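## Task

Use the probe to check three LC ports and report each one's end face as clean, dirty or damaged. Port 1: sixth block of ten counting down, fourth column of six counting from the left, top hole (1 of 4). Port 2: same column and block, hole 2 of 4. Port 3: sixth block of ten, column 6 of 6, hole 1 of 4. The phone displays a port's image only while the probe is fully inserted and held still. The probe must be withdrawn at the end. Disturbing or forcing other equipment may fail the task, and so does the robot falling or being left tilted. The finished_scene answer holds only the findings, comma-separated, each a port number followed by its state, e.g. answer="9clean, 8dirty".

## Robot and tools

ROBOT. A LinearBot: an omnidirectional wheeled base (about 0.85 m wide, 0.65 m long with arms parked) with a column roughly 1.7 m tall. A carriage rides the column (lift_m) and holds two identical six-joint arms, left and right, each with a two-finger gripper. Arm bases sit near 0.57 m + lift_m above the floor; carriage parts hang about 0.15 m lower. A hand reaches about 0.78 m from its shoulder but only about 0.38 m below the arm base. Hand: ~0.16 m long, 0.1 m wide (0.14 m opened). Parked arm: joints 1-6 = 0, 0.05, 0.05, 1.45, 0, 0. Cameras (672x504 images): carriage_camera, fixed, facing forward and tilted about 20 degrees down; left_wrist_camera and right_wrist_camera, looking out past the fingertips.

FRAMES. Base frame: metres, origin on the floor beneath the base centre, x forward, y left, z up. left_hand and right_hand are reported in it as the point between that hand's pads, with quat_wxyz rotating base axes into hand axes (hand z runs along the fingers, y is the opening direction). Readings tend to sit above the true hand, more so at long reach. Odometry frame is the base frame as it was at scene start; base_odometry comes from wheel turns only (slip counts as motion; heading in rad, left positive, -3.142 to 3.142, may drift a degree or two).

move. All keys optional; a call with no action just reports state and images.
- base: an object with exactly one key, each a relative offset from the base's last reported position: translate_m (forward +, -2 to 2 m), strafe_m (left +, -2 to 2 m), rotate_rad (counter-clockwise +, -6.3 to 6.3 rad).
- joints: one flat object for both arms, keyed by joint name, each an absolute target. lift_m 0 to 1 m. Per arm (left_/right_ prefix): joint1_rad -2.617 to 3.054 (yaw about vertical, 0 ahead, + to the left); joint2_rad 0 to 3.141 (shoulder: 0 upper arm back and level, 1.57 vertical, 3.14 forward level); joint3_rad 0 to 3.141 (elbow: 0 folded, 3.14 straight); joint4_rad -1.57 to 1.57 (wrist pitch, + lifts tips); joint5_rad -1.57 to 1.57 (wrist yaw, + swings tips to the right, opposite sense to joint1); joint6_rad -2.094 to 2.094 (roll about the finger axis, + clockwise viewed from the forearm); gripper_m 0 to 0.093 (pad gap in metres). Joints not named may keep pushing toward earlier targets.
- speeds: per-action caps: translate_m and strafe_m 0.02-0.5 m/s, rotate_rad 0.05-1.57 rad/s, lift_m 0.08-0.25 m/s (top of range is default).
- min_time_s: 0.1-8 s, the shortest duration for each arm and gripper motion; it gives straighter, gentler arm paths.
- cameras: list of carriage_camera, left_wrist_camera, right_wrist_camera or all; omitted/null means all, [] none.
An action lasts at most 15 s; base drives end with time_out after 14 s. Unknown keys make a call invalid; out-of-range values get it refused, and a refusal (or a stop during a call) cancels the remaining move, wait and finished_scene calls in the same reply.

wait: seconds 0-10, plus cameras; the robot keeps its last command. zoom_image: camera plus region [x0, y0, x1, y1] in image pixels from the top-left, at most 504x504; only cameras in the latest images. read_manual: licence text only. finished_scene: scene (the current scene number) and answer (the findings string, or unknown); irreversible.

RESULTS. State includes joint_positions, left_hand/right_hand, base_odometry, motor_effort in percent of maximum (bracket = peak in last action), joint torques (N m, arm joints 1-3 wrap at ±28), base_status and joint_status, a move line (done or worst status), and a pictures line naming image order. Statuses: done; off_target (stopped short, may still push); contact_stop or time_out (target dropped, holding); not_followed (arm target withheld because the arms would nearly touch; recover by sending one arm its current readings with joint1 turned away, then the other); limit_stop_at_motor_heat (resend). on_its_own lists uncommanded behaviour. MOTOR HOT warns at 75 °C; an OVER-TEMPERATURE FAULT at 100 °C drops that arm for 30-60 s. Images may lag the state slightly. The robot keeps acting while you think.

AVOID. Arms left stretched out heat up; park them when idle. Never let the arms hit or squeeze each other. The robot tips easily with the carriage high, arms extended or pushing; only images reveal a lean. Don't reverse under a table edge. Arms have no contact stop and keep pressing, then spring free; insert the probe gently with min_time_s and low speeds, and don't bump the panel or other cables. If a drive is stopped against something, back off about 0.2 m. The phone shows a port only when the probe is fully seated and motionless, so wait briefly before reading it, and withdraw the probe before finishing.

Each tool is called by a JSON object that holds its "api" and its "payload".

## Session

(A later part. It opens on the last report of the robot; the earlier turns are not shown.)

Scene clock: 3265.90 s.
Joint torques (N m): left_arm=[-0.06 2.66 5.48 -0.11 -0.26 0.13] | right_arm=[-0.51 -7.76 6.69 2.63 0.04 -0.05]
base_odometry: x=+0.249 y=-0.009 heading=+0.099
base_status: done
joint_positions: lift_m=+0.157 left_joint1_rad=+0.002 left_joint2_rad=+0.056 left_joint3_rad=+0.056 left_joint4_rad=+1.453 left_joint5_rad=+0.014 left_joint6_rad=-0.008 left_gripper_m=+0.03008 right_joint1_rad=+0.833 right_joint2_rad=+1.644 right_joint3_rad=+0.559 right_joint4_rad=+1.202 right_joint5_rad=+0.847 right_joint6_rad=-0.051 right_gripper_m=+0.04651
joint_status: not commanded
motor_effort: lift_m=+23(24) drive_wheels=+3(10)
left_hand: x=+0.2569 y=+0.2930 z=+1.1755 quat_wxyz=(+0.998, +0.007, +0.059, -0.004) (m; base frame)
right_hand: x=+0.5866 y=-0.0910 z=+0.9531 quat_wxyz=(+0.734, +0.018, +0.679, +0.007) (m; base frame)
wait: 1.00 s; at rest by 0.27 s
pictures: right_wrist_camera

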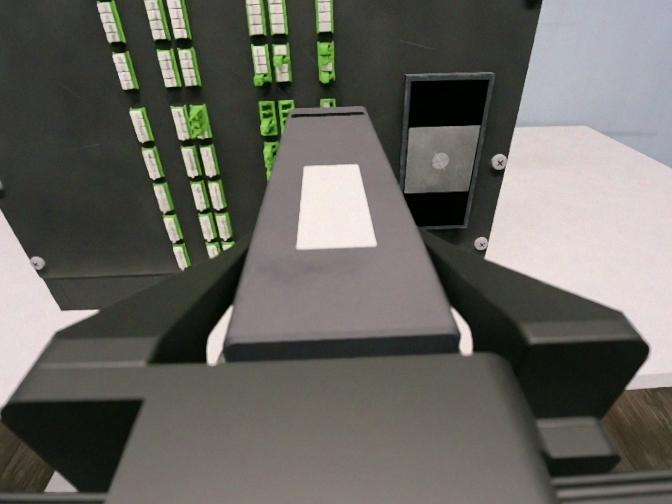

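{"api": "zoom_image", "payload": {"camera": "right_wrist_camera", "region": [424, 146, 456, 176]}}

{"api": "move", "payload": {"base": {"translate_m":-0.010}, "speeds": {"translate_m":0.02}, "cameras": []}}

{"api": "wait", "payload": {"seconds": 0.6, "cameras": []}}

{"api": "move", "payload": {"base": {"translate_m":-0.02}, "speeds": {"translate_m":0.02}, "cameras": []}}

{"api": "move", "payload": {"base": {"translate_m":-0.08}, "speeds": {"translate_m":0.04}, "cameras": ["right_wrist_camera","carriage_camera"]}}

Scaled by 15.750.

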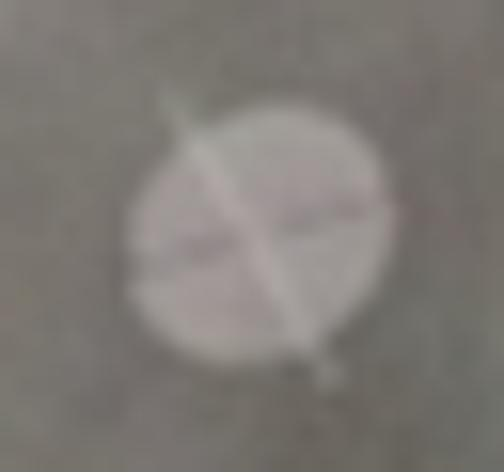

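Scene clock: 3276.37 s.
Joint torques (N m): left_arm=[-0.05 2.66 5.48 -0.18 -0.21 0.13] | right_arm=[-0.4 -7.73 6.82 2.62 0.04 -0.04]
move: done
base_odometry: x=+0.239 y=-0.010 heading=+0.099
base_status: done
joint_positions: lift_m=+0.157 left_joint1_rad=+0.002 left_joint2_rad=+0.056 left_joint3_rad=+0.056 left_joint4_rad=+1.453 left_joint5_rad=+0.014 left_joint6_rad=-0.008 left_gripper_m=+0.03008 right_joint1_rad=+0.833 right_joint2_rad=+1.644 right_joint3_rad=+0.559 right_joint4_rad=+1.202 right_joint5_rad=+0.847 right_joint6_rad=-0.052 right_gripper_m=+0.04651
joint_status: not commanded
motor_effort: lift_m=+23(24) drive_wheels=+1(10)
left_hand: x=+0.2570 y=+0.2930 z=+1.1755 quat_wxyz=(+0.998, +0.007, +0.059, -0.004) (m; base frame)
right_hand: x=+0.5866 y=-0.0910 z=+0.9531 quat_wxyz=(+0.734, +0.018, +0.679, +0.007) (m; base frame)
pictures: none
No camera images: "cameras" was empty.

Scene clock: 3276.97 s.
Joint torques (N m): left_arm=[-0.06 2.62 5.46 -0.12 -0.26 0.12] | right_arm=[-0.54 -7.77 6.72 2.62 0.04 -0.05]
base_odometry: x=+0.239 y=-0.010 heading=+0.099
base_status: done
joint_positions: lift_m=+0.157 left_joint1_rad=+0.002 left_joint2_rad=+0.056 left_joint3_rad=+0.056 left_joint4_rad=+1.453 left_joint5_rad=+0.014 left_joint6_rad=-0.008 left_gripper_m=+0.03008 right_joint1_rad=+0.833 right_joint2_rad=+1.644 right_joint3_rad=+0.559 right_joint4_rad=+1.202 right_joint5_rad=+0.847 right_joint6_rad=-0.052 right_gripper_m=+0.04651
joint_status: not commanded
motor_effort: lift_m=+23(24) drive_wheels=+1(10)
left_hand: x=+0.2570 y=+0.2930 z=+1.1755 quat_wxyz=(+0.998, +0.007, +0.059, -0.004) (m; base frame)
right_hand: x=+0.5866 y=-0.0910 z=+0.9531 quat_wxyz=(+0.734, +0.018, +0.679, +0.007) (m; base frame)
wait: 0.60 s; at rest by 0.27 s
pictures: none
No camera images: "cameras" was empty.

Scene clock: 3278.43 s.
Joint torques (N m): left_arm=[-0.02 2.65 5.45 -0.11 -0.28 0.13] | right_arm=[-0.44 -7.73 6.72 2.63 0.04 -0.05]
move: done
base_odometry: x=+0.220 y=-0.012 heading=+0.100
base_status: done
joint_positions: lift_m=+0.157 left_joint1_rad=+0.002 left_joint2_rad=+0.056 left_joint3_rad=+0.056 left_joint4_rad=+1.453 left_joint5_rad=+0.014 left_joint6_rad=-0.008 left_gripper_m=+0.03008 right_joint1_rad=+0.833 right_joint2_rad=+1.644 right_joint3_rad=+0.559 right_joint4_rad=+1.201 right_joint5_rad=+0.847 right_joint6_rad=-0.052 right_gripper_m=+0.04652
joint_status: not commanded
motor_effort: lift_m=+23(24) drive_wheels=-4(9)
left_hand: x=+0.2570 y=+0.2930 z=+1.1755 quat_wxyz=(+0.998, +0.007, +0.059, -0.004) (m; base frame)
right_hand: x=+0.5866 y=-0.0910 z=+0.9529 quat_wxyz=(+0.734, +0.018, +0.679, +0.006) (m; base frame)
pictures: none
No camera images: "cameras" was empty.

Scene clock: 3280.97 s.
Joint torques (N m): left_arm=[-0.08 2.86 5.44 -0.12 -0.24 0.15] | right_arm=[-0.43 -7.79 6.57 2.59 0 -0.04]
move: done
base_odometry: x=+0.140 y=-0.020 heading=+0.100
base_status: done
joint_positions: lift_m=+0.157 left_joint1_rad=+0.002 left_joint2_rad=+0.056 left_joint3_rad=+0.056 left_joint4_rad=+1.453 left_joint5_rad=+0.014 left_joint6_rad=-0.008 left_gripper_m=+0.03008 right_joint1_rad=+0.832 right_joint2_rad=+1.644 right_joint3_rad=+0.559 right_joint4_rad=+1.201 right_joint5_rad=+0.849 right_joint6_rad=-0.052 right_gripper_m=+0.04651
joint_status: not commanded
motor_effort: lift_m=+23(24) drive_wheels=-1(12)
left_hand: x=+0.2571 y=+0.2930 z=+1.1755 quat_wxyz=(+0.998, +0.007, +0.059, -0.004) (m; base frame)
right_hand: x=+0.5867 y=-0.0914 z=+0.9528 quat_wxyz=(+0.734, +0.019, +0.679, +0.006) (m; base frame)
pictures: carriage_camera, right_wrist_camera

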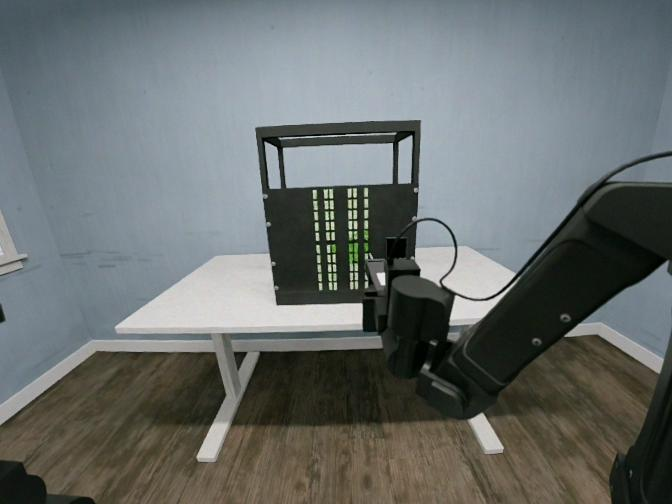

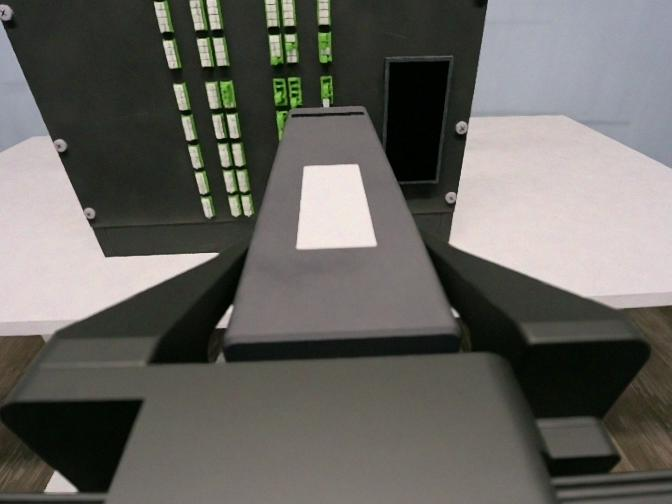

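{"api": "finished_scene", "payload": {"scene": 1, "answer": "1clean, 2damaged, 3damaged"}}

The scene is finished: the task was done.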